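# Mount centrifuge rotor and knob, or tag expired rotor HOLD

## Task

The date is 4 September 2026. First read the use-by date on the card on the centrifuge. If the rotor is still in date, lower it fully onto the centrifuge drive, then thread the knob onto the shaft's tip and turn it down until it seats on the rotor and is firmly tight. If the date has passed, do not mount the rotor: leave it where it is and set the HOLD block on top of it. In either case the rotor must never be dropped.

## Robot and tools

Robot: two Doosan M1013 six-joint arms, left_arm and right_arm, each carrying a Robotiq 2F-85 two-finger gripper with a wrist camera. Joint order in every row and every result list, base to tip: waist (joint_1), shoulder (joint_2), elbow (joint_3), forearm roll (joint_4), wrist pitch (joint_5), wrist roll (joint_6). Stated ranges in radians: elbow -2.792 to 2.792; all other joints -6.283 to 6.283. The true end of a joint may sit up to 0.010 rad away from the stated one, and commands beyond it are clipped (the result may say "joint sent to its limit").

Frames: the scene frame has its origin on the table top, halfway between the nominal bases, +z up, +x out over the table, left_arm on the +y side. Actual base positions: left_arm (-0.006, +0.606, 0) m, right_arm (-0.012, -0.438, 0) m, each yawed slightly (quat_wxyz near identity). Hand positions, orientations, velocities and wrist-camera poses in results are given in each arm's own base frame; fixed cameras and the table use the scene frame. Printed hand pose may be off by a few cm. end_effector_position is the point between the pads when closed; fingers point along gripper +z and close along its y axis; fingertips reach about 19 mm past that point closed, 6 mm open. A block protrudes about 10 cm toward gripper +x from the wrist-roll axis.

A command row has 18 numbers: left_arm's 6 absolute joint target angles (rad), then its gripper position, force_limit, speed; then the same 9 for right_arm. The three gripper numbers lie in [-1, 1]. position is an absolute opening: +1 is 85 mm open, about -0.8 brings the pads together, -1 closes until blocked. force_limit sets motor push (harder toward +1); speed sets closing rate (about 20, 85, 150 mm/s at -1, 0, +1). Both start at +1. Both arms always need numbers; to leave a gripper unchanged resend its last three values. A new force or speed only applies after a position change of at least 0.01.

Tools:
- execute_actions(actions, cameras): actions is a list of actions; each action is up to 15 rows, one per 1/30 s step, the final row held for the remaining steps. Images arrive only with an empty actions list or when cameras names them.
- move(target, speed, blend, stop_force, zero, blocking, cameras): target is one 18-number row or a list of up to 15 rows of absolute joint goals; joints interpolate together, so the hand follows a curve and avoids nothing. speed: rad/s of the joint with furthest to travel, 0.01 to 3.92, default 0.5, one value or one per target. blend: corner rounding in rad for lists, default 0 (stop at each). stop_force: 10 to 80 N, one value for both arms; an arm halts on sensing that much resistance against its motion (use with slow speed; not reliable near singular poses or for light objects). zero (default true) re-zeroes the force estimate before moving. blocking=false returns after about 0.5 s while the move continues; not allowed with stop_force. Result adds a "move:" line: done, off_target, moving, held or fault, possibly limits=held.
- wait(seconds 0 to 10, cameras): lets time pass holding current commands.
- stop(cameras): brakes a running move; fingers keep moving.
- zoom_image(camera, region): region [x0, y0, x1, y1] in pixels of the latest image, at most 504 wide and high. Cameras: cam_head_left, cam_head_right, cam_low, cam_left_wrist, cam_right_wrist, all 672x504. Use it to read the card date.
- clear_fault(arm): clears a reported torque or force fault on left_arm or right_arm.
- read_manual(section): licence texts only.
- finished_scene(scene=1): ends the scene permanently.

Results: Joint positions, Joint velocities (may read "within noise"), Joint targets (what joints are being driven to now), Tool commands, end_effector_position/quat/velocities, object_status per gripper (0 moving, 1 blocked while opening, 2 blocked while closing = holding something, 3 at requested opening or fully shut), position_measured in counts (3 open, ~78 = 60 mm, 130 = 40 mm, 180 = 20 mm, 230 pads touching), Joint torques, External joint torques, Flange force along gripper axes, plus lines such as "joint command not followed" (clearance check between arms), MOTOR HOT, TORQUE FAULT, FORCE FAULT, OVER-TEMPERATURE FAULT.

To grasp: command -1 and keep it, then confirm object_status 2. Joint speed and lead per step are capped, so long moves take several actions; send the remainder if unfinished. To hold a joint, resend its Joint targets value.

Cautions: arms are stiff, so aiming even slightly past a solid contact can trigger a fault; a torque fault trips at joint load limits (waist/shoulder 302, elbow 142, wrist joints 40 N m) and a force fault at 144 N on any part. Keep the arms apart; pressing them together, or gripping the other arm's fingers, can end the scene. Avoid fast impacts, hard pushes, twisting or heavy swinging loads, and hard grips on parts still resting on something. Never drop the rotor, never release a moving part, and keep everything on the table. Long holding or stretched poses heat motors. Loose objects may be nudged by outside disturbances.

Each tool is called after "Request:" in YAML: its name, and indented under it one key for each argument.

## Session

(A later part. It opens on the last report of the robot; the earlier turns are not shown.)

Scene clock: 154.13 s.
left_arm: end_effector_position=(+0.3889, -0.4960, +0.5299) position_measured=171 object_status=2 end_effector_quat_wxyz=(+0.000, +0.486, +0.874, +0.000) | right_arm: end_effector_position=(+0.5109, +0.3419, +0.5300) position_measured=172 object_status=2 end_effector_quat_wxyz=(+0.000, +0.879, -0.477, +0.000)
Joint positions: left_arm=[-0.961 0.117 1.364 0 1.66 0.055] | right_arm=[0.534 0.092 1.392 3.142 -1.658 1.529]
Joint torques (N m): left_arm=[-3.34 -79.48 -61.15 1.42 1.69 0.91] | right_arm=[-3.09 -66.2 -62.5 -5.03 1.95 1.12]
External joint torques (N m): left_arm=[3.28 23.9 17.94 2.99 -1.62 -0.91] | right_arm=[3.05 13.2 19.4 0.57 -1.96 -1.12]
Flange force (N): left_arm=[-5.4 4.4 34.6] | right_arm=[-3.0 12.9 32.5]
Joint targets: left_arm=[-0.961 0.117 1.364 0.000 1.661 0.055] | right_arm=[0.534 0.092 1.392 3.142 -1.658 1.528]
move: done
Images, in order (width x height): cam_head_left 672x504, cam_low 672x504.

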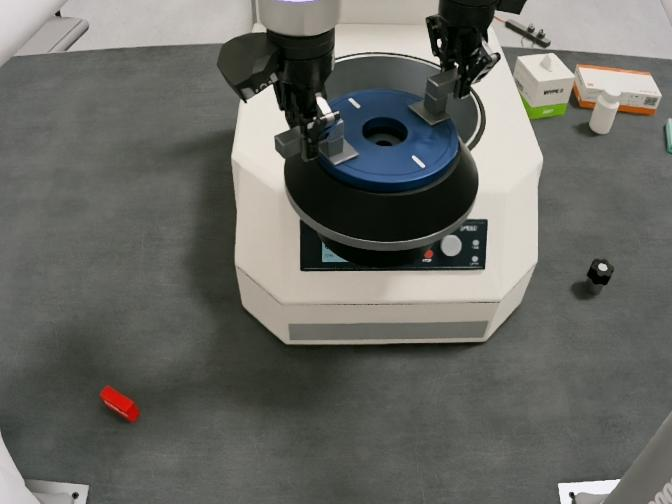

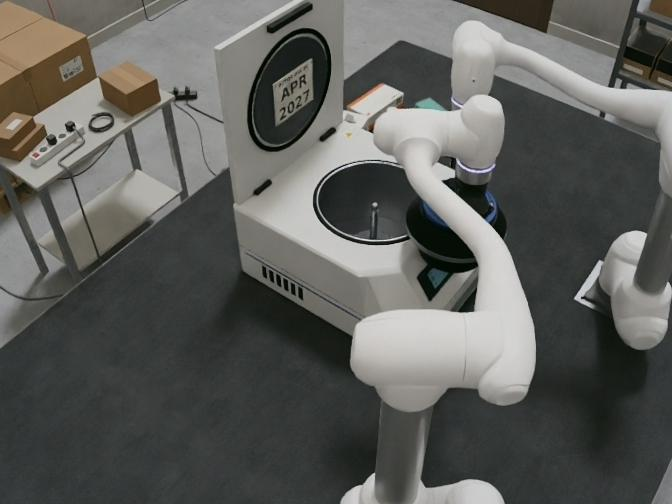

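Request:
move:
  target:
    - [-0.9328,0.1516,1.3243,0,1.6657,0.0469,-1,0,-1,0.5072,0.1377,1.3405,3.1416,-1.6634,1.4662,-1,0,-1]
    - [-0.9069,0.1871,1.2822,0,1.6723,0.0369,-1,0,-1,0.4835,0.1848,1.2850,3.1416,-1.6718,1.4066,-1,0,-1]
  speed: 0.08
  blend: [0.005,0]
  cameras: ["cam_low","cam_head_left"]

Scene clock: 155.20 s.
left_arm: end_effector_position=(+0.3991, -0.4988, +0.5331) position_measured=171 object_status=2 end_effector_quat_wxyz=(+0.002, +0.480, +0.877, -0.002) | right_arm: end_effector_position=(+0.5270, +0.3424, +0.5310) position_measured=172 object_status=2 end_effector_quat_wxyz=(+0.000, +0.884, -0.468, -0.002)
Joint positions: left_arm=[-0.949 0.13 1.344 -0.002 1.664 0.051] | right_arm=[0.52 0.116 1.364 3.144 -1.665 1.495]
Joint torques (N m): left_arm=[14.14 -3.82 0.19 11.99 -2.03 1.87] | right_arm=[-36.62 -11.72 -51.38 -18.9 25.2 0.68]
External joint torques (N m): left_arm=[-14.16 -53.14 -43.42 -7.59 2.09 -1.87] | right_arm=[36.57 -43.89 8.09 14.43 -25.2 -0.68]
External joint torques when the fault began: left_arm=[-14.54 -94.52 -52.8 -8.61 14.02 -0.85] | right_arm=[49.37 -70.14 -0.63 19.61 -32.96 -0.83]
Flange force (N): left_arm=[3.5 -25.7 -81.3] | right_arm=[-58.8 77.5 -22.9]
Flange force when the fault began (N): left_arm=[50.8 -29.8 -115.2] | right_arm=[-79.5 101.3 -50.2]
Joint targets: left_arm=[-0.949 0.131 1.346 -0.001 1.664 0.051] | right_arm=[0.520 0.116 1.364 3.142 -1.662 1.495]
Tool commands: left_gripper/position=-1.0 left_gripper/force_limit=+0.003922 left_gripper/speed=-1.0 right_gripper/position=-1.0 right_gripper/force_limit=+0.003922 right_gripper/speed=-1.0
FORCE FAULT: contact force on the left arm reached its limit, and that arm stopped. FORCE FAULT: contact force on the right arm reached its limit, and that arm stopped. On each arm, the contact can be on any part of the arm, not only on its tool. The stops overlap, and so far they count together as 1 of the actions that you can send in this scene. Those arms' remaining commands of this call were not run. Those arms are still stopped at the end of this call. While their stops run, those arms take no new command, but each of their grippers still runs the gripper command that each later call begins with.
CLEAR FAULT: each arm stays stopped until you call clear_fault with its name: clear_fault(arm="left_arm"), clear_fault(arm="right_arm").
move: fault (left_arm, right_arm); path passed 0 of 2 targets; left_arm: the elbow is farthest, 0.062 rad from its target; right_arm: the wrist roll is farthest, 0.088 rad from its target
Images, in order (width x height): cam_head_left 672x504, cam_low 672x504.

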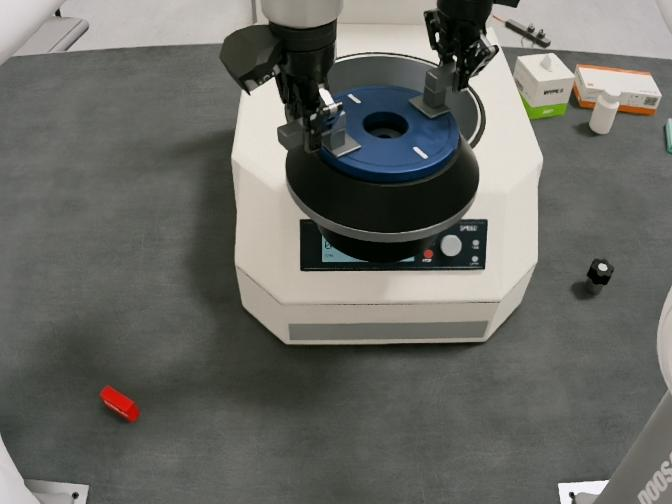

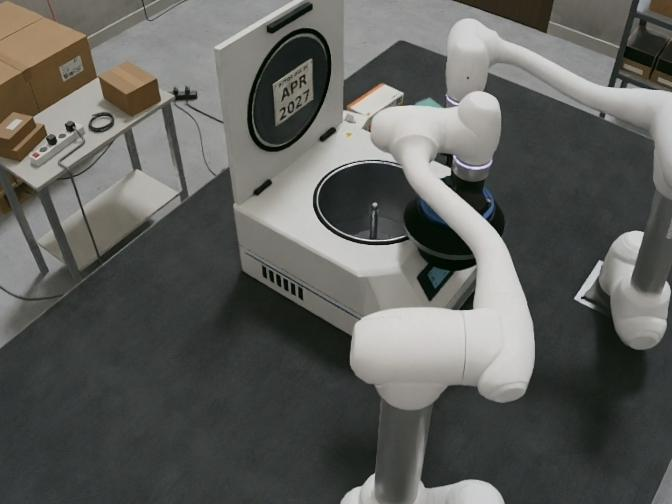

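Request:
clear_fault:
  arm: "left_arm"

Request:
clear_fault:
  arm: "right_arm"

Request:
move:
  target: [-0.9607,0.1173,1.3638,0,1.6605,0.0548,-1,0,-1,0.5337,0.0919,1.3921,3.1416,-1.6576,1.5285,-1,0,-1]
  speed: 0.05
  cameras: ["cam_low","cam_head_left","cam_left_wrist","cam_right_wrist"]

Scene clock: 155.77 s.
left_arm: end_effector_position=(+0.3991, -0.4988, +0.5331) position_measured=171 object_status=2 end_effector_quat_wxyz=(+0.002, +0.480, +0.877, -0.002) | right_arm: end_effector_position=(+0.5270, +0.3424, +0.5310) position_measured=172 object_status=2 end_effector_quat_wxyz=(+0.000, +0.884, -0.468, -0.002)
Joint positions: left_arm=[-0.949 0.13 1.344 -0.002 1.664 0.051] | right_arm=[0.52 0.116 1.364 3.144 -1.665 1.495]
Joint torques (N m): left_arm=[13.98 -3.82 0.28 12.03 -1.98 1.86] | right_arm=[-36.5 -11.36 -51.28 -18.91 25.18 0.75]
External joint torques (N m): left_arm=[-14.25 -52.8 -43.3 -7.66 2.03 -1.86] | right_arm=[36.42 -43.33 8.45 14.49 -25.18 -0.75]
Flange force (N): left_arm=[3.2 -25.8 -81.0] | right_arm=[-58.4 77.3 -22.3]
Joint targets: left_arm=[-0.949 0.130 1.344 -0.002 1.664 0.051] | right_arm=[0.520 0.116 1.364 3.142 -1.662 1.495]
Tool commands: left_gripper/position=-1.0 left_gripper/force_limit=+0.003922 left_gripper/speed=-1.0 right_gripper/position=-1.0 right_gripper/force_limit=+0.003922 right_gripper/speed=-1.0
FORCE FAULT, CONTINUED: the right arm was still stopped when this call began, by the force fault that an earlier result reported. The call counts as one of the actions that you can send in this scene. That arm is still stopped at the end of this call. While its stop runs, that arm takes no new command, but its gripper still runs the gripper command that each later call begins with.
FORCE FAULT, CONTINUED: the left arm's stop, for the force fault that an earlier result reported, is over. That arm's target is now where it stood when the stop ended, not its last command. That arm accepts commands again.
CLEAR FAULT: your call cleared the left arm's force fault. If the contact force or a joint's load stays at its limit, that arm stops again.
CLEAR FAULT: the right arm stays stopped until you call clear_fault(arm="right_arm").

Scene clock: 155.87 s.
left_arm: end_effector_position=(+0.3990, -0.4989, +0.5337) position_measured=171 object_status=2 end_effector_quat_wxyz=(+0.002, +0.480, +0.877, -0.002) | right_arm: end_effector_position=(+0.5270, +0.3424, +0.5310) position_measured=172 object_status=2 end_effector_quat_wxyz=(+0.000, +0.884, -0.468, -0.002)
Joint positions: left_arm=[-0.949 0.13 1.343 -0.002 1.664 0.051] | right_arm=[0.52 0.116 1.364 3.144 -1.665 1.495]
Joint torques (N m): left_arm=[8.6 -21.42 -11.33 9.28 -0.08 1.81] | right_arm=[-31.17 -13.57 -51.63 -16.85 24.49 0.78]
External joint torques (N m): left_arm=[-8.74 -35.28 -31.76 -4.89 0.13 -1.81] | right_arm=[31.14 -42.2 8.3 12.38 -24.49 -0.78]
Flange force (N): left_arm=[-2.9 -16.4 -57.4] | right_arm=[-49.9 75.9 -21.5]
Joint targets: left_arm=[-0.949 0.130 1.344 -0.002 1.664 0.051] | right_arm=[0.520 0.116 1.364 3.144 -1.665 1.495]
Tool commands: left_gripper/position=-1.0 left_gripper/force_limit=+0.003922 left_gripper/speed=-1.0 right_gripper/position=-1.0 right_gripper/force_limit=+0.003922 right_gripper/speed=-1.0
FORCE FAULT, CONTINUED: the right arm's stop, for the force fault that an earlier result reported, is over. The call counts as one of the actions that you can send in this scene. That arm's target is now where it stood when the stop ended, not its last command. That arm accepts commands again.
CLEAR FAULT: your call cleared the right arm's force fault. If the contact force or a joint's load stays at its limit, that arm stops again.

Scene clock: 156.77 s.
left_arm: end_effector_position=(+0.3888, -0.4960, +0.5300) position_measured=171 object_status=2 end_effector_quat_wxyz=(+0.000, +0.486, +0.874, +0.000) | right_arm: end_effector_position=(+0.5109, +0.3419, +0.5300) position_measured=172 object_status=2 end_effector_quat_wxyz=(+0.000, +0.879, -0.477, +0.000)
Joint positions: left_arm=[-0.961 0.117 1.364 0 1.661 0.055] | right_arm=[0.534 0.092 1.392 3.142 -1.658 1.528]
Joint torques (N m): left_arm=[-4.05 -74.83 -56.53 0.04 2.59 1.19] | right_arm=[-1.67 -57.06 -50.56 -4.31 -1.66 0.75]
External joint torques (N m): left_arm=[4.14 19.51 13.58 4.35 -2.52 -1.19] | right_arm=[1.65 4.26 7.48 -0.15 1.65 -0.75]
Flange force (N): left_arm=[-6.0 5.4 28.3] | right_arm=[-1.4 6.7 17.0]
Joint targets: left_arm=[-0.961 0.117 1.364 0.000 1.661 0.055] | right_arm=[0.534 0.092 1.392 3.142 -1.658 1.528]
move: done
Images, in order (width x height): cam_head_left 672x504, cam_low 672x504, cam_left_wrist 672x504, cam_right_wrist 672x504.

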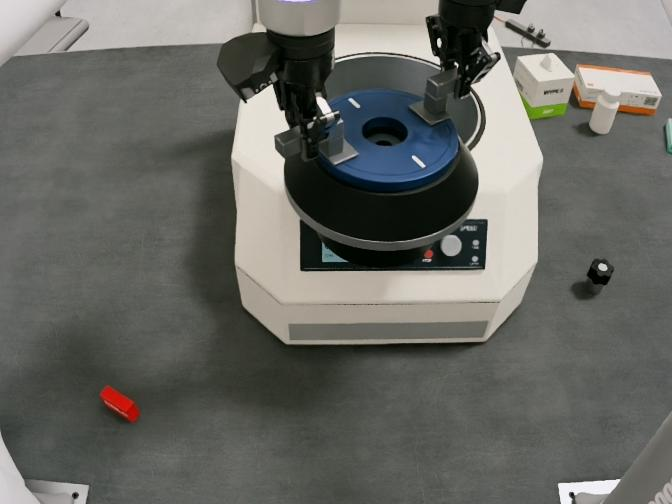

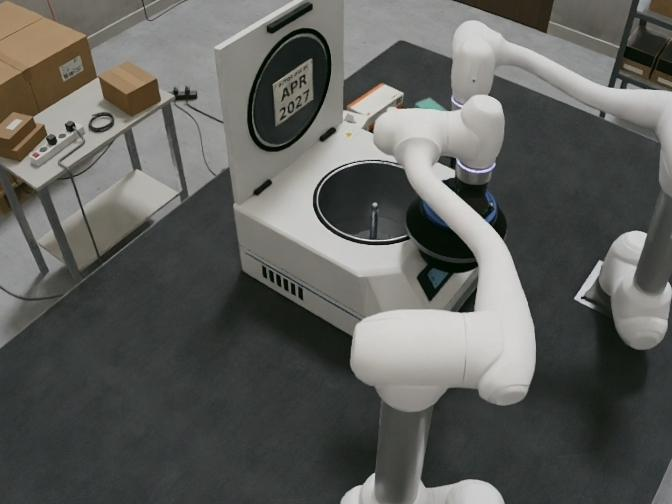

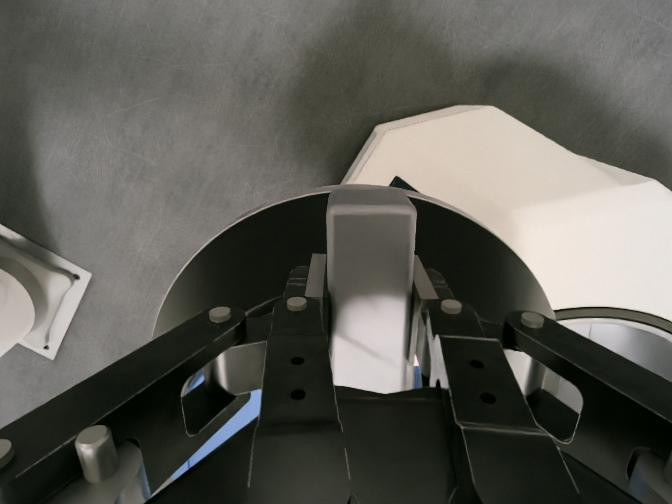

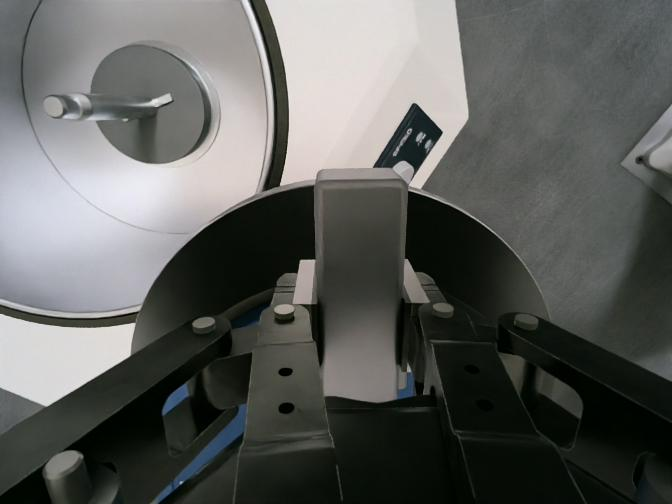

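Request:
move:
  target: [-0.9607,0.1210,1.3235,0,1.6971,0.0548,-1,0,-1,0.5337,0.0953,1.3521,3.1416,-1.6942,1.5285,-1,0,-1]
  speed: 0.04

Scene clock: 158.57 s.
left_arm: end_effector_position=(+0.3889, -0.4961, +0.5500) position_measured=171 object_status=2 end_effector_quat_wxyz=(+0.000, +0.486, +0.874, +0.000) | right_arm: end_effector_position=(+0.5108, +0.3419, +0.5501) position_measured=172 object_status=2 end_effector_quat_wxyz=(+0.000, +0.879, -0.477, +0.000)
Joint positions: left_arm=[-0.961 0.121 1.323 0 1.697 0.055] | right_arm=[0.534 0.095 1.352 3.142 -1.694 1.529]
Joint torques (N m): left_arm=[-3.25 -76.64 -61.48 1.63 0.42 1.14] | right_arm=[0.88 -72.51 -66.79 -3.32 1.56 0.71]
External joint torques (N m): left_arm=[3.21 20.69 18.34 2.76 -0.36 -1.14] | right_arm=[-0.97 19.65 23.85 -1.12 -1.56 -0.71]
Flange force (N): left_arm=[0.5 3.2 33.7] | right_arm=[2.9 10.9 41.5]
Joint targets: left_arm=[-0.961 0.121 1.323 0.000 1.697 0.055] | right_arm=[0.534 0.095 1.352 3.142 -1.694 1.528]
move: done

Request:
move:
  target:
    - [-0.9607,0.1286,1.2605,0,1.7525,0.0548,-1,0,-1,0.5337,0.1028,1.2895,3.1416,-1.7493,1.5285,-1,0,-1]
    - [-0.9330,0.1635,1.2199,0,1.7582,0.0466,-1,0,-1,0.5076,0.1494,1.2365,3.1416,-1.7557,1.4665,-1,0,-1]
    - [-0.9069,0.1996,1.1764,0,1.7656,0.0369,-1,0,-1,0.4835,0.1973,1.1794,3.1416,-1.7649,1.4066,-1,0,-1]
  speed: 0.06
  blend: [0.005,0.005,0]
  stop_force: 40
  cameras: ["cam_low","cam_head_left"]

Scene clock: 165.07 s.
left_arm: end_effector_position=(+0.4409, -0.5075, +0.5800) position_measured=171 object_status=2 end_effector_quat_wxyz=(+0.000, +0.455, +0.891, +0.000) | right_arm: end_effector_position=(+0.5772, +0.3420, +0.5799) position_measured=172 object_status=2 end_effector_quat_wxyz=(+0.000, +0.895, -0.445, +0.000)
Joint positions: left_arm=[-0.907 0.2 1.176 0 1.766 0.037] | right_arm=[0.483 0.197 1.179 3.142 -1.765 1.407]
Joint torques (N m): left_arm=[-5.87 -75.83 -64.91 0.93 -5.84 1.31] | right_arm=[17.19 -85.23 -65.34 3.06 0.9 1.04]
External joint torques (N m): left_arm=[5.88 12.09 22.26 3.42 5.9 -1.31] | right_arm=[-17.24 21.35 22.67 -7.48 -0.9 -1.04]
Flange force (N): left_arm=[23.9 4.7 34.5] | right_arm=[25.7 14.9 41.8]
Joint targets: left_arm=[-0.907 0.200 1.176 0.000 1.766 0.037] | right_arm=[0.484 0.197 1.179 3.142 -1.765 1.407]
move: done
Images, in order (width x height): cam_head_left 672x504, cam_low 672x504.

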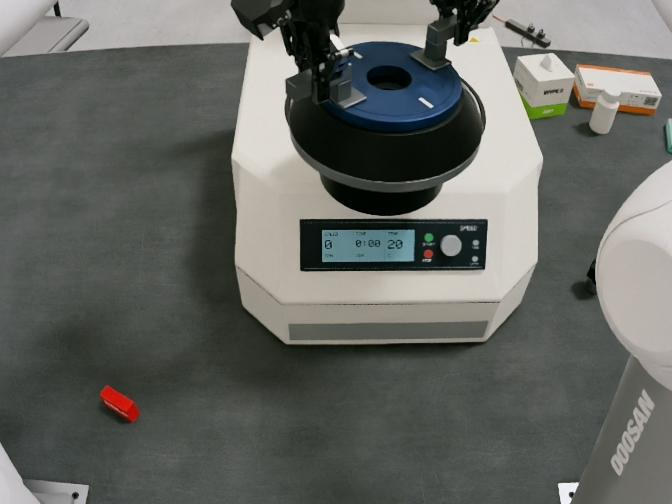

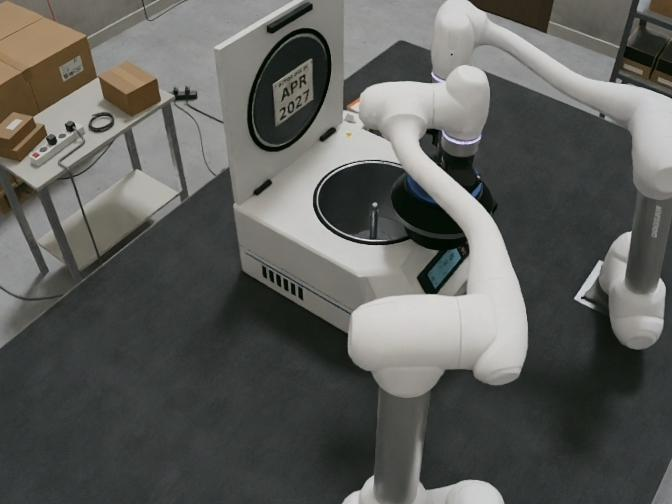

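Request:
move:
  target:
    - [-0.9069,0.1988,1.1774,0,1.7654,0.0369,-1,0,-1,0.4828,0.1973,1.1794,3.1416,-1.7649,1.4059,-1,0,-1]
    - [-0.8824,0.2362,1.1307,0,1.7747,0.0255,-1,0,-1,0.4607,0.2470,1.1173,3.1416,-1.7773,1.3479,-1,0,-1]
  speed: 0.08
  blend: 0.003

Scene clock: 168.87 s.
left_arm: end_effector_position=(+0.4666, -0.5129, +0.5801) position_measured=171 object_status=2 end_effector_quat_wxyz=(+0.000, +0.439, +0.899, +0.000) | right_arm: end_effector_position=(+0.6105, +0.3415, +0.5799) position_measured=172 object_status=2 end_effector_quat_wxyz=(+0.000, +0.903, -0.429, +0.000)
Joint positions: left_arm=[-0.882 0.236 1.131 0 1.775 0.026] | right_arm=[0.461 0.247 1.117 3.142 -1.777 1.348]
Joint torques (N m): left_arm=[-5.09 -92.8 -59.74 0.85 1.98 1.22] | right_arm=[-2.81 -89.7 -65.83 -4.71 1.89 0.92]
External joint torques (N m): left_arm=[5.18 25.67 17.43 3.46 -1.91 -1.22] | right_arm=[2.78 20.55 23.2 0.3 -1.89 -0.92]
Flange force (N): left_arm=[-5.3 6.1 34.2] | right_arm=[-5.2 14.2 42.1]
Joint targets: left_arm=[-0.882 0.236 1.131 0.000 1.775 0.026] | right_arm=[0.461 0.247 1.117 3.142 -1.777 1.348]
move: done; blend cut to 0.0005 rad at target 1

Request:
move:
  target:
    - [-0.8594,0.2757,1.0799,0,1.7860,0.0127,-1,0,-1,0.4406,0.2987,1.0497,3.1416,-1.7933,1.2920,-1,0,-1]
    - [-0.8377,0.3166,1.0254,0,1.7996,-0.0015,-1,0,-1,0.4224,0.3525,0.9764,3.1416,-1.8129,1.2379,-1,0,-1]
  speed: 0.08
  blend: 0.005

Scene clock: 171.77 s.
left_arm: end_effector_position=(+0.5191, -0.5249, +0.5801) position_measured=171 object_status=2 end_effector_quat_wxyz=(+0.000, +0.406, +0.914, +0.000) | right_arm: end_effector_position=(+0.6761, +0.3417, +0.5799) position_measured=172 object_status=2 end_effector_quat_wxyz=(+0.000, +0.918, -0.397, +0.000)
Joint positions: left_arm=[-0.838 0.317 1.025 0 1.8 -0.001] | right_arm=[0.422 0.353 0.976 3.142 -1.813 1.238]
Joint torques (N m): left_arm=[-4.4 -100.7 -60.09 1.26 0.88 1.15] | right_arm=[0.28 -102.59 -64.75 -3.57 1.43 0.72]
External joint torques (N m): left_arm=[4.13 25.32 17.8 3.03 -0.81 -1.15] | right_arm=[-0.34 23.27 22.48 -0.81 -1.42 -0.72]
Flange force (N): left_arm=[-1.7 4.1 33.8] | right_arm=[-2.7 14.1 42.3]
Joint targets: left_arm=[-0.838 0.317 1.025 0.000 1.800 -0.002] | right_arm=[0.422 0.353 0.976 3.142 -1.813 1.238]
move: done

Request:
move:
  target:
    - [-0.8173,0.3599,0.9658,0,1.8160,-0.0169,-1,0,-1,0.4057,0.4098,0.8946,3.1416,-1.8372,1.1854,-1,0,-1]
    - [-0.7981,0.4054,0.9008,0,1.8354,-0.0335,-1,0,-1,0.3903,0.4705,0.8044,3.1416,-1.8669,1.1342,-1,0,-1]
  speed: 0.08
  blend: 0.005

Request:
move:
  target: [-0.7800,0.4543,0.8282,0,1.8591,-0.0513,-1,0,-1,0.3761,0.5386,0.6975,3.1416,-1.9055,1.0841,-1,0,-1]
  speed: 0.07
  cameras: ["cam_head_left","cam_low"]

Scene clock: 235.53 s.
left_arm: end_effector_position=(+0.5721, -0.5374, +0.5800) position_measured=171 object_status=2 end_effector_quat_wxyz=(+0.000, +0.373, +0.928, +0.000) | right_arm: end_effector_position=(+0.7412, +0.3423, +0.5797) position_measured=172 object_status=2 end_effector_quat_wxyz=(+0.000, +0.932, -0.363, +0.000)
Joint positions: left_arm=[-0.798 0.405 0.901 0 1.835 -0.034] | right_arm=[0.39 0.471 0.804 3.142 -1.867 1.134]
Joint torques (N m): left_arm=[-3.68 -110.79 -60.22 1.57 0.51 1.07] | right_arm=[1.55 -115.6 -63.47 -3.2 1.3 0.61]
External joint torques (N m): left_arm=[3.72 26.97 18.38 2.69 -0.45 -1.07] | right_arm=[-1.58 25.91 22.04 -1.08 -1.28 -0.61]
Flange force (N): left_arm=[-0.2 3.4 34.9] | right_arm=[-3.4 15.1 43.4]
Joint targets: left_arm=[-0.798 0.405 0.901 0.000 1.835 -0.034] | right_arm=[0.390 0.470 0.804 3.142 -1.867 1.134]
move: done

Scene clock: 237.33 s.
left_arm: end_effector_position=(+0.5987, -0.5437, +0.5801) position_measured=171 object_status=2 end_effector_quat_wxyz=(+0.000, +0.356, +0.934, +0.000) | right_arm: end_effector_position=(+0.7742, +0.3428, +0.5799) position_measured=172 object_status=2 end_effector_quat_wxyz=(+0.000, +0.938, -0.347, +0.000)
Joint positions: left_arm=[-0.78 0.454 0.828 0 1.859 -0.051] | right_arm=[0.376 0.539 0.698 3.142 -1.906 1.084]
Joint torques (N m): left_arm=[-4.85 -119.21 -58.6 1.01 2.38 1.15] | right_arm=[-2.99 -121.17 -63.05 -4.53 2.34 0.77]
External joint torques (N m): left_arm=[4.74 30.85 16.96 3.22 -2.31 -1.15] | right_arm=[2.89 25.75 22.19 0.31 -2.32 -0.77]
Flange force (N): left_arm=[-8.8 4.4 33.4] | right_arm=[-10.8 16.8 44.6]
Joint targets: left_arm=[-0.780 0.454 0.828 0.000 1.859 -0.051] | right_arm=[0.376 0.539 0.698 3.142 -1.906 1.084]
move: done
Images, in order (width x height): cam_head_left 672x504, cam_low 672x504.

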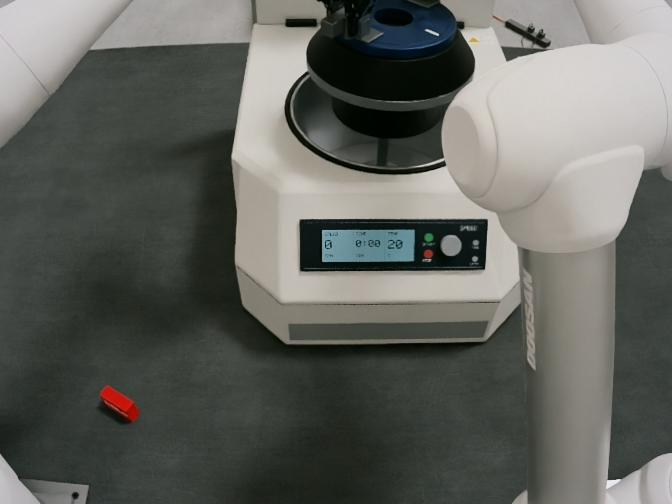

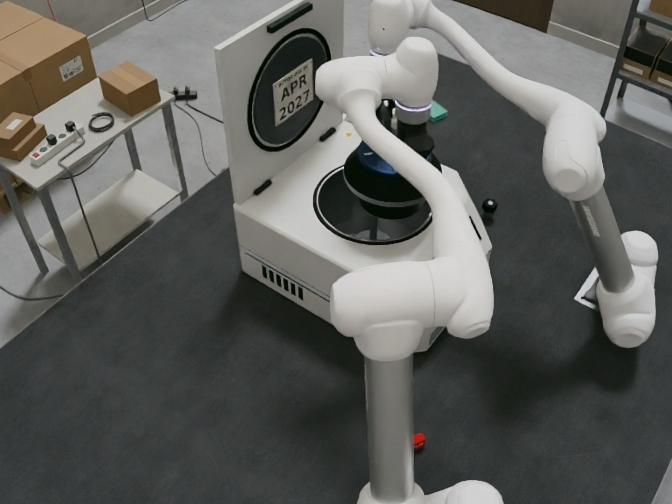

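Request:
move:
  target: [-0.7628,0.5077,0.7464,0,1.8875,-0.0700,-1,0,-1,0.3635,0.6145,0.5724,3.1416,-1.9547,1.0356,-1,0,-1]
  speed: 0.06

Scene clock: 240.83 s.
left_arm: end_effector_position=(+0.6258, -0.5504, +0.5800) position_measured=171 object_status=2 end_effector_quat_wxyz=(+0.000, +0.340, +0.941, +0.000) | right_arm: end_effector_position=(+0.8063, +0.3436, +0.5800) position_measured=172 object_status=2 end_effector_quat_wxyz=(+0.000, +0.944, -0.330, +0.000)
Joint positions: left_arm=[-0.763 0.508 0.746 0 1.888 -0.07] | right_arm=[0.363 0.615 0.572 3.142 -1.955 1.036]
Joint torques (N m): left_arm=[-4.61 -117.36 -59.97 1.34 -1.94 1.18] | right_arm=[10.39 -131.54 -61.32 -0.68 0.03 0.77]
External joint torques (N m): left_arm=[4.59 24.21 18.64 2.86 2.01 -1.18] | right_arm=[-10.57 29.92 21.08 -3.48 0 -0.77]
Flange force (N): left_arm=[8.5 4.3 34.2] | right_arm=[0.0 0.0 0.0]
Joint targets: left_arm=[-0.763 0.508 0.746 0.000 1.887 -0.070] | right_arm=[0.363 0.615 0.572 3.142 -1.955 1.036]
move: done

Request:
move:
  target: [-0.7468,0.5657,0.6535,0,1.9224,-0.0898,-1,0,-1,0.3515,0.7085,0.4082,3.1416,-2.0249,0.9878,-1,0,-1]
  speed: 0.06
  cameras: ["all"]

Scene clock: 245.13 s.
left_arm: end_effector_position=(+0.6525, -0.5569, +0.5800) position_measured=171 object_status=2 end_effector_quat_wxyz=(+0.000, +0.323, +0.947, +0.000) | right_arm: end_effector_position=(+0.8385, +0.3442, +0.5801) position_measured=172 object_status=2 end_effector_quat_wxyz=(+0.000, +0.950, -0.313, +0.000)
Joint positions: left_arm=[-0.747 0.566 0.653 0 1.922 -0.09] | right_arm=[0.351 0.709 0.408 3.142 -2.025 0.988]
Joint torques (N m): left_arm=[-4.57 -125.33 -58.46 1.25 -0.6 1.11] | right_arm=[6.54 -138.37 -59.47 -1.72 0.57 0.77]
External joint torques (N m): left_arm=[4.45 27.29 17.61 2.9 0.67 -1.11] | right_arm=[-6.67 29.6 20.32 -2.32 -0.54 -0.76]
Flange force (N): left_arm=[2.3 4.0 33.2] | right_arm=[0.0 0.0 0.0]
Joint targets: left_arm=[-0.747 0.566 0.653 0.000 1.922 -0.090] | right_arm=[0.351 0.709 0.408 3.142 -2.025 0.988]
move: done

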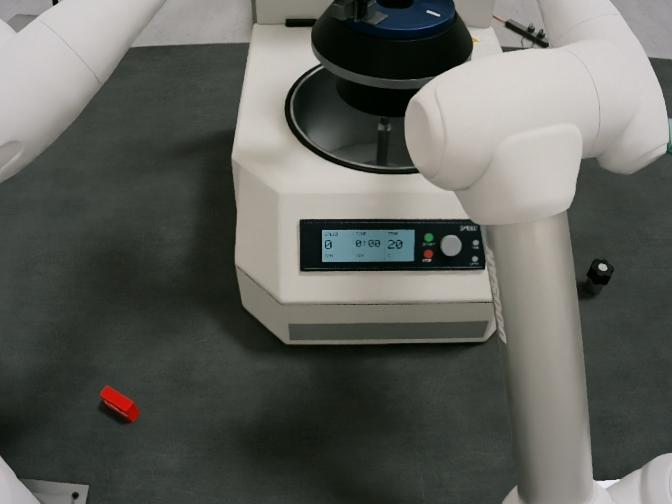

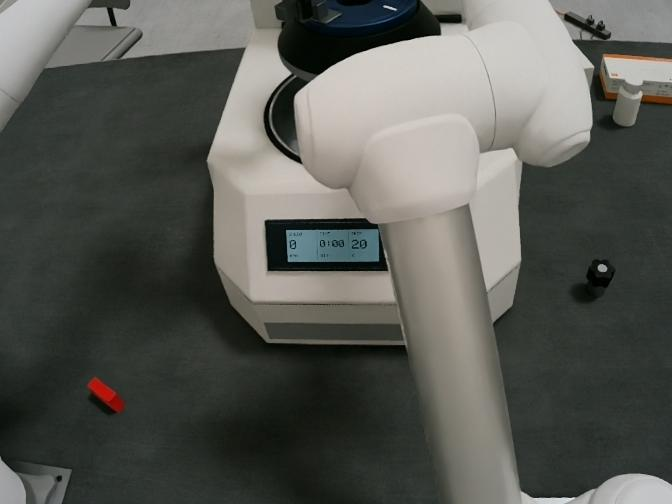

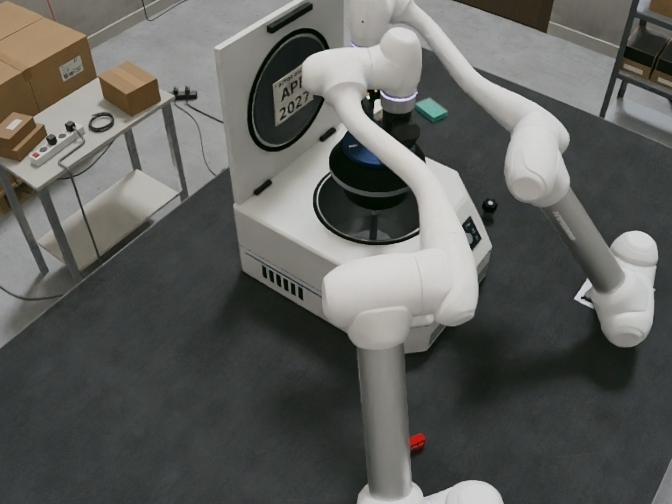

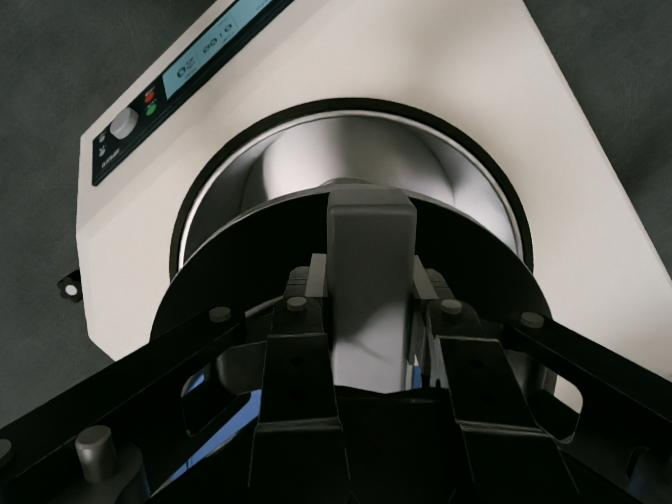

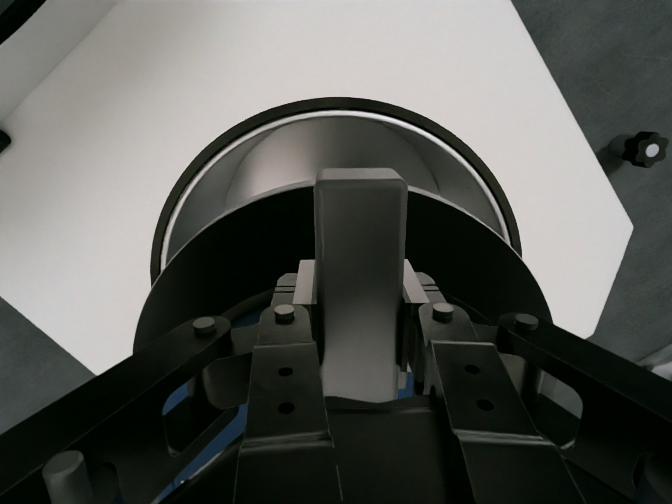

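Request:
move:
  target:
    - [-0.7468,0.5532,0.7023,0,1.8861,-0.0898,-1,0,-1,0.3515,0.6851,0.4796,3.1416,-1.9769,0.9878,-1,0,-1]
    - [-0.7468,0.5424,0.7477,0,1.8515,-0.0898,-1,0,-1,0.3515,0.6665,0.5410,3.1416,-1.9341,0.9878,-1,0,-1]
  speed: 0.05
  blend: 0.003
  cameras: ["cam_head_left","cam_low"]

Scene clock: 250.37 s.
left_arm: end_effector_position=(+0.6525, -0.5569, +0.5500) position_measured=171 object_status=2 end_effector_quat_wxyz=(+0.000, +0.323, +0.947, +0.000) | right_arm: end_effector_position=(+0.8385, +0.3443, +0.5501) position_measured=172 object_status=2 end_effector_quat_wxyz=(+0.000, +0.950, -0.313, +0.000)
Joint positions: left_arm=[-0.747 0.542 0.748 0 1.851 -0.09] | right_arm=[0.352 0.666 0.541 3.142 -1.934 0.988]
Joint torques (N m): left_arm=[-4.3 -124.41 -60.09 1.54 -0.52 1.09] | right_arm=[6.1 -136.77 -62.09 -1.94 0.58 0.68]
External joint torques (N m): left_arm=[3.96 27.84 18.43 2.68 0.58 -1.09] | right_arm=[-6.22 31.45 21.92 -2.2 -0.53 -0.68]
Flange force (N): left_arm=[2.5 3.5 34.0] | right_arm=[0.0 0.0 0.0]
Joint targets: left_arm=[-0.747 0.542 0.748 0.000 1.851 -0.090] | right_arm=[0.351 0.666 0.541 3.142 -1.934 0.988]
move: done
Images, in order (width x height): cam_head_left 672x504, cam_low 672x504.

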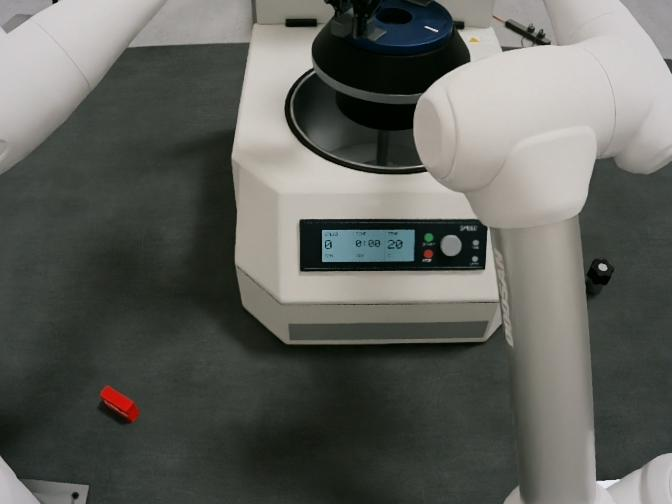

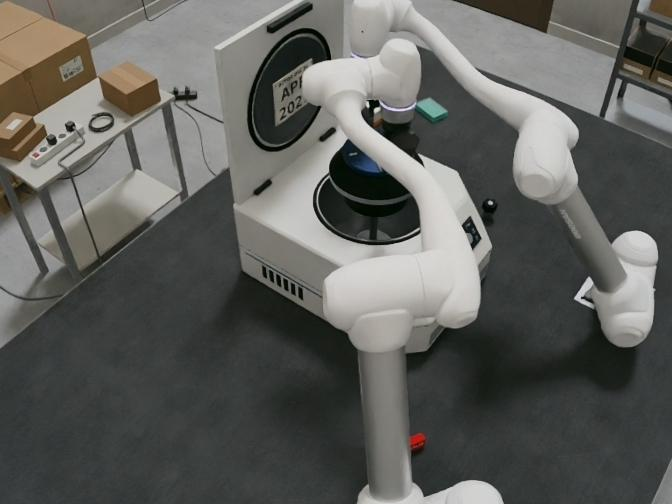

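Request:
zoom_image:
  camera: "cam_head_left"
  region: [270, 0, 490, 180]

Request:
zoom_image:
  camera: "cam_low"
  region: [290, 90, 470, 260]

Scaled by 2.291 from the camera's 672x504 image, which has a finer 960x720 frame.

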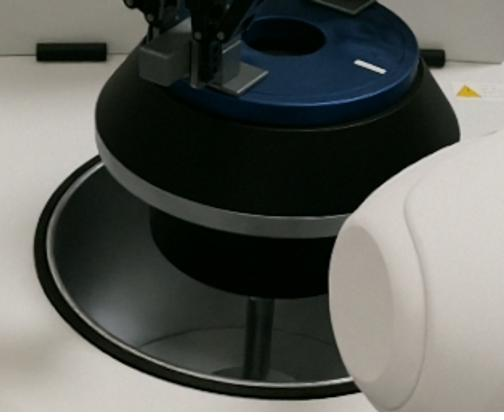

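Scaled by 2.800 from the camera's 672x504 image, which has a finer 960x720 frame.

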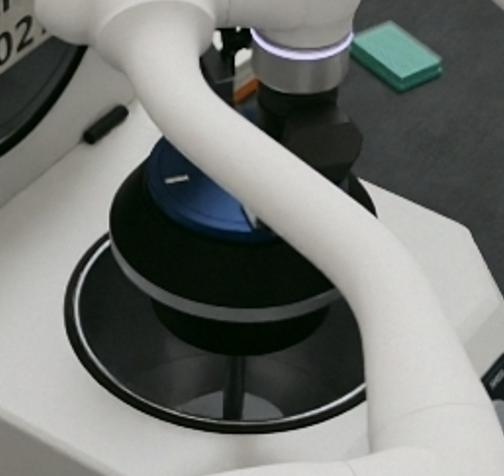

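Request:
move:
  target: [-0.7468,0.5307,0.8033,0,1.8076,-0.0898,-1,0,-1,0.3515,0.6470,0.6126,3.1416,-1.8820,0.9878,-1,0,-1]
  speed: 0.04
  stop_force: 20

stop_force needs force readings from the last 0.2 s for each arm that does not count as still, and right_arm is near a pose where its force cannot be read; nothing of the call was run
Scene clock: 251.17 s.
left_arm: end_effector_position=(+0.6525, -0.5569, +0.5500) position_measured=171 object_status=2 end_effector_quat_wxyz=(+0.000, +0.323, +0.947, +0.000) | right_arm: end_effector_position=(+0.8385, +0.3443, +0.5501) position_measured=172 object_status=2 end_effector_quat_wxyz=(+0.000, +0.950, -0.313, +0.000)
Joint positions: left_arm=[-0.747 0.542 0.748 0 1.851 -0.09] | right_arm=[0.352 0.666 0.541 3.142 -1.934 0.988]
Joint torques (N m): left_arm=[-4.68 -124.44 -59.93 1.48 -0.5 1.07] | right_arm=[5.78 -137.1 -61.81 -2 0.56 0.64]
External joint torques (N m): left_arm=[4.43 27.89 18.28 2.75 0.56 -1.07] | right_arm=[-5.9 30.43 21.13 -2.2 -0.53 -0.64]
Flange force (N): left_arm=[1.8 4.0 33.6] | right_arm=[0.0 0.0 0.0]
Joint targets: left_arm=[-0.747 0.542 0.748 0.000 1.851 -0.090] | right_arm=[0.351 0.666 0.541 3.142 -1.934 0.988]
Tool commands: left_gripper/position=-1.0 left_gripper/force_limit=+0.0 left_gripper/speed=-1.0 right_gripper/position=-1.0 right_gripper/force_limit=+0.0 right_gripper/speed=-1.0

Request:
move:
  target: [-0.7468,0.5362,0.7761,0,1.8293,-0.0898,-1,0,-1,0.3515,0.6561,0.5780,3.1416,-1.9075,0.9878,-1,0,-1]
  speed: 0.03

Request:
move:
  target: [-0.7468,0.5307,0.8033,0,1.8076,-0.0898,-1,0,-1,0.3515,0.6470,0.6126,3.1416,-1.8820,0.9878,-1,0,-1]
  speed: 0.02

Scene clock: 253.77 s.
left_arm: end_effector_position=(+0.6525, -0.5569, +0.5400) position_measured=171 object_status=2 end_effector_quat_wxyz=(+0.000, +0.323, +0.947, +0.000) | right_arm: end_effector_position=(+0.8386, +0.3443, +0.5401) position_measured=172 object_status=2 end_effector_quat_wxyz=(+0.000, +0.950, -0.313, +0.000)
Joint positions: left_arm=[-0.747 0.536 0.776 0 1.829 -0.09] | right_arm=[0.352 0.656 0.578 3.142 -1.908 0.988]
Joint torques (N m): left_arm=[-4.03 -124.22 -60.35 1.59 -0.42 1.09] | right_arm=[5.68 -136.52 -62.65 -2.13 0.57 0.65]
External joint torques (N m): left_arm=[3.86 27.97 18.44 2.67 0.49 -1.09] | right_arm=[-5.8 31.11 21.93 -2.07 -0.53 -0.65]
Flange force (N): left_arm=[1.9 3.3 33.8] | right_arm=[0.0 0.0 0.0]
Joint targets: left_arm=[-0.747 0.536 0.776 0.000 1.829 -0.090] | right_arm=[0.351 0.656 0.578 3.142 -1.907 0.988]
move: done

Scene clock: 255.73 s.
left_arm: end_effector_position=(+0.6525, -0.5570, +0.5300) position_measured=171 object_status=2 end_effector_quat_wxyz=(+0.000, +0.323, +0.947, +0.000) | right_arm: end_effector_position=(+0.8386, +0.3443, +0.5300) position_measured=172 object_status=2 end_effector_quat_wxyz=(+0.000, +0.950, -0.313, +0.000)
Joint positions: left_arm=[-0.747 0.531 0.803 0 1.808 -0.09] | right_arm=[0.352 0.647 0.613 3.142 -1.882 0.988]
Joint torques (N m): left_arm=[-3.89 -124.28 -60.87 1.62 -0.36 0.98] | right_arm=[5.5 -135.98 -63.06 -2.13 0.57 0.61]
External joint torques (N m): left_arm=[3.5 28.5 18.82 2.64 0.42 -0.98] | right_arm=[-5.59 29.66 21.48 -2.17 -0.54 -0.61]
Flange force (N): left_arm=[1.8 3.0 34.4] | right_arm=[-3.3 18.7 45.0]
Joint targets: left_arm=[-0.747 0.531 0.803 0.000 1.808 -0.090] | right_arm=[0.351 0.647 0.613 3.142 -1.882 0.988]
move: done

Request:
move:
  target: [-0.7468,0.5213,0.8547,0,1.7656,-0.0898,-1,0,-1,0.3515,0.6318,0.6756,3.1416,-1.8342,0.9878,-1,0,-1]
  speed: 0.03
  stop_force: 15

Request:
move:
  target: [-0.7468,0.5140,0.9023,0,1.7253,-0.0898,-1,0,-1,0.3515,0.6199,0.7323,3.1416,-1.7894,0.9878,-1,0,-1]
  speed: 0.03
  stop_force: 15
  cameras: ["all"]

Scene clock: 259.33 s.
left_arm: end_effector_position=(+0.6525, -0.5570, +0.5100) position_measured=171 object_status=2 end_effector_quat_wxyz=(+0.000, +0.323, +0.947, +0.000) | right_arm: end_effector_position=(+0.8386, +0.3443, +0.5100) position_measured=172 object_status=2 end_effector_quat_wxyz=(+0.000, +0.950, -0.313, +0.000)
Joint positions: left_arm=[-0.747 0.521 0.855 0 1.766 -0.09] | right_arm=[0.352 0.632 0.676 3.142 -1.834 0.988]
Joint torques (N m): left_arm=[-3.47 -124.53 -61.33 1.68 -0.04 1.03] | right_arm=[4.38 -135.12 -63.92 -2.44 0.75 0.56]
External joint torques (N m): left_arm=[3.11 29.17 18.87 2.62 0.1 -1.03] | right_arm=[-4.44 30.29 22.03 -1.88 -0.72 -0.56]
Flange force (N): left_arm=[0.3 2.4 34.3] | right_arm=[-3.4 16.3 43.6]
Joint targets: left_arm=[-0.747 0.521 0.855 0.000 1.766 -0.090] | right_arm=[0.351 0.632 0.676 3.142 -1.834 0.988]
move: done

Scene clock: 261.77 s.
left_arm: end_effector_position=(+0.6525, -0.5569, +0.4900) position_measured=171 object_status=2 end_effector_quat_wxyz=(+0.000, +0.323, +0.947, +0.000) | right_arm: end_effector_position=(+0.8386, +0.3443, +0.4900) position_measured=172 object_status=2 end_effector_quat_wxyz=(+0.000, +0.950, -0.313, +0.000)
Joint positions: left_arm=[-0.747 0.514 0.902 0 1.725 -0.09] | right_arm=[0.352 0.62 0.732 3.142 -1.789 0.988]
Joint torques (N m): left_arm=[-3.86 -124.3 -61.7 1.82 0.32 1.04] | right_arm=[3.33 -134.19 -64.8 -2.79 0.88 0.53]
External joint torques (N m): left_arm=[3.47 29.25 18.89 2.52 -0.25 -1.04] | right_arm=[-3.41 29.13 22.09 -1.61 -0.85 -0.52]
Flange force (N): left_arm=[0.2 2.8 34.7] | right_arm=[-4.9 16.5 42.6]
Joint targets: left_arm=[-0.747 0.514 0.902 0.000 1.725 -0.090] | right_arm=[0.351 0.620 0.732 3.142 -1.789 0.988]
move: done

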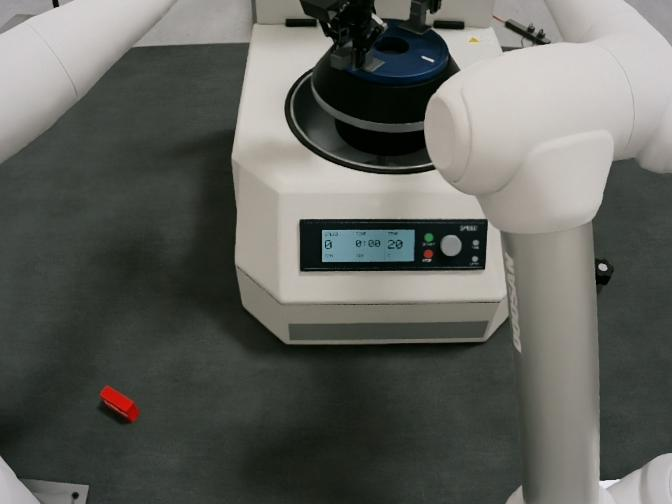

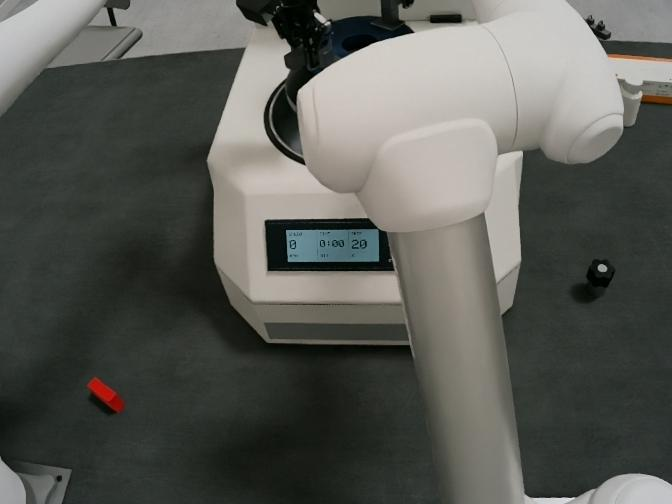

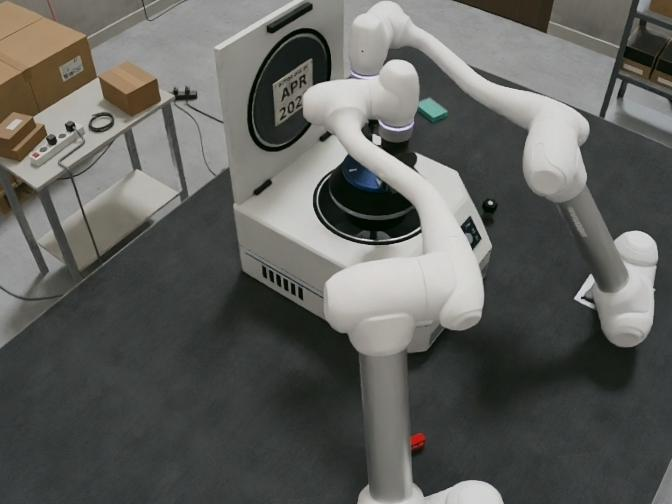

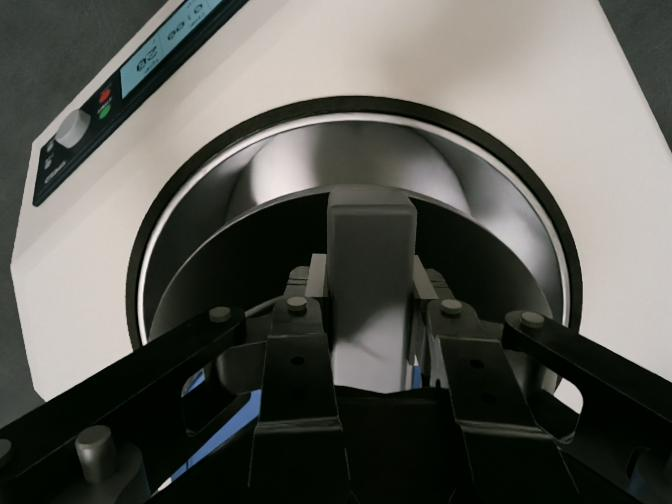

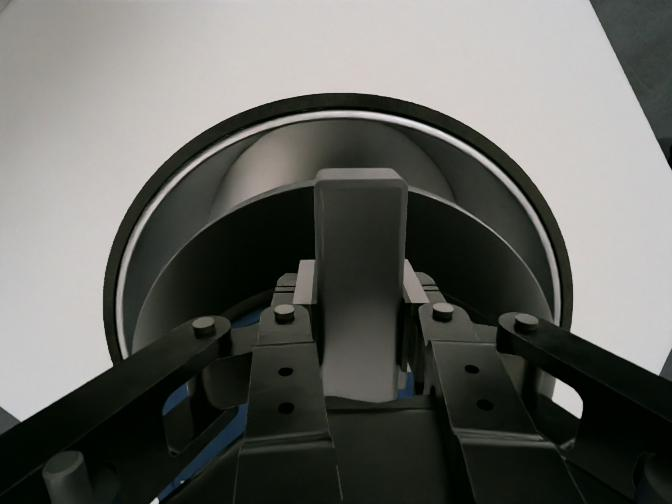

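Request:
move:
  target: [-0.7468,0.5086,0.9469,0,1.6861,-0.0898,-1,0,-1,0.3515,0.6107,0.7840,3.1416,-1.7469,0.9878,-1,0,-1]
  speed: 0.03
  stop_force: 15

Request:
move:
  target: [-0.7468,0.5048,0.9886,0,1.6482,-0.0898,-1,0,-1,0.3515,0.6037,0.8316,3.1416,-1.7063,0.9878,-1,0,-1]
  speed: 0.03
  stop_force: 15

Scene clock: 265.27 s.
left_arm: end_effector_position=(+0.6525, -0.5570, +0.4754) position_measured=171 object_status=2 end_effector_quat_wxyz=(+0.000, +0.323, +0.947, +0.000) | right_arm: end_effector_position=(+0.8387, +0.3443, +0.4728) position_measured=172 object_status=2 end_effector_quat_wxyz=(+0.000, +0.950, -0.313, +0.000)
Joint positions: left_arm=[-0.747 0.51 0.935 0 1.696 -0.09] | right_arm=[0.352 0.612 0.777 3.142 -1.752 0.988]
Joint torques (N m): left_arm=[-7.84 -137.56 -68.29 -0.26 1.34 1.02] | right_arm=[9.27 -119.27 -53.02 -1.97 -2.28 0.61]
External joint torques (N m): left_arm=[7.88 42.52 25.23 4.64 -1.27 -1.02] | right_arm=[-9.4 15.62 10.43 -2.42 2.32 -0.61]
Flange force (N): left_arm=[-6.3 7.7 47.1] | right_arm=[5.6 12.0 24.4]
Joint targets: left_arm=[-0.747 0.510 0.935 0.000 1.696 -0.090] | right_arm=[0.352 0.612 0.777 3.142 -1.752 0.988]
move: contact (left_arm, right_arm); left_arm: the elbow is farthest, 0.012 rad from its target

Scene clock: 267.53 s.
left_arm: end_effector_position=(+0.6526, -0.5571, +0.4630) position_measured=171 object_status=2 end_effector_quat_wxyz=(+0.000, +0.323, +0.947, +0.000) | right_arm: end_effector_position=(+0.8388, +0.3444, +0.4592) position_measured=172 object_status=2 end_effector_quat_wxyz=(+0.000, +0.950, -0.313, +0.000)
Joint positions: left_arm=[-0.747 0.507 0.961 0 1.673 -0.09] | right_arm=[0.351 0.607 0.81 3.142 -1.724 0.988]
Joint torques (N m): left_arm=[-8.54 -151.03 -73.48 -0.57 3.79 0.99] | right_arm=[16.04 -101.54 -40.79 -0.28 -3.59 0.65]
External joint torques (N m): left_arm=[8.68 56.63 30.63 4.93 -3.72 -0.99] | right_arm=[-16.08 -1.7 -1.91 -4.12 3.63 -0.65]
Flange force (N): left_arm=[-15.3 8.2 60.3] | right_arm=[14.4 11.8 3.4]
Joint targets: left_arm=[-0.747 0.507 0.961 0.000 1.673 -0.090] | right_arm=[0.352 0.607 0.810 3.142 -1.724 0.988]
move: contact (left_arm, right_arm); left_arm: the elbow is farthest, 0.027 rad from its target; right_arm: the elbow is farthest, 0.021 rad from its target

Request:
move:
  target:
    - [-0.7468,0.5112,0.9249,0,1.7055,-0.0898,-1,0,-1,0.3515,0.6152,0.7584,3.1416,-1.7680,0.9878,-1,0,-1]
    - [-0.7449,0.5139,0.9206,0,1.7071,-0.0879,-1,0,-1,0.3509,0.6197,0.7508,3.1416,-1.7711,0.9872,-1,0,-1]
  speed: 0.03

Scene clock: 271.30 s.
left_arm: end_effector_position=(+0.6546, -0.5567, +0.4800) position_measured=171 object_status=2 end_effector_quat_wxyz=(+0.000, +0.323, +0.947, +0.000) | right_arm: end_effector_position=(+0.8407, +0.3445, +0.4800) position_measured=172 object_status=2 end_effector_quat_wxyz=(+0.000, +0.950, -0.313, +0.000)
Joint positions: left_arm=[-0.745 0.514 0.921 0 1.707 -0.088] | right_arm=[0.351 0.62 0.751 3.142 -1.771 0.987]
Joint torques (N m): left_arm=[-3.72 -124.05 -61.39 1.83 0.28 0.96] | right_arm=[3.59 -135.42 -65.59 -2.61 0.81 0.57]
External joint torques (N m): left_arm=[3.74 28.99 18.57 2.52 -0.21 -0.96] | right_arm=[-3.65 31.15 23.07 -1.77 -0.78 -0.57]
Flange force (N): left_arm=[-0.5 3.2 33.9] | right_arm=[-4.0 15.6 43.8]
Joint targets: left_arm=[-0.745 0.514 0.921 0.000 1.707 -0.088] | right_arm=[0.351 0.620 0.751 3.142 -1.771 0.987]
move: done

Request:
move:
  target: [-0.7449,0.5103,0.9532,0,1.6781,-0.0879,-1,0,-1,0.3509,0.6134,0.7887,3.1416,-1.7395,0.9872,-1,0,-1]
  speed: 0.025
  stop_force: 12

Scene clock: 273.57 s.
left_arm: end_effector_position=(+0.6546, -0.5567, +0.4767) position_measured=171 object_status=2 end_effector_quat_wxyz=(+0.000, +0.323, +0.947, +0.000) | right_arm: end_effector_position=(+0.8408, +0.3445, +0.4721) position_measured=172 object_status=2 end_effector_quat_wxyz=(+0.000, +0.950, -0.313, +0.000)
Joint positions: left_arm=[-0.745 0.513 0.928 0 1.7 -0.088] | right_arm=[0.351 0.616 0.771 3.142 -1.754 0.987]
Joint torques (N m): left_arm=[-3.85 -140.93 -70.23 1.93 1.19 0.89] | right_arm=[5.12 -122.46 -57.52 -3.18 0.77 0.54]
External joint torques (N m): left_arm=[3.75 45.76 27.25 2.44 -1.12 -0.89] | right_arm=[-5.23 19.17 15.17 -1.19 -0.73 -0.54]
Flange force (N): left_arm=[-6.1 3.0 50.4] | right_arm=[-1.1 14.0 28.6]
Joint targets: left_arm=[-0.745 0.513 0.928 0.000 1.700 -0.088] | right_arm=[0.351 0.616 0.771 3.142 -1.754 0.987]
move: contact (left_arm, right_arm); left_arm: the elbow is farthest, 0.025 rad from its target; right_arm: the elbow is farthest, 0.018 rad from its target


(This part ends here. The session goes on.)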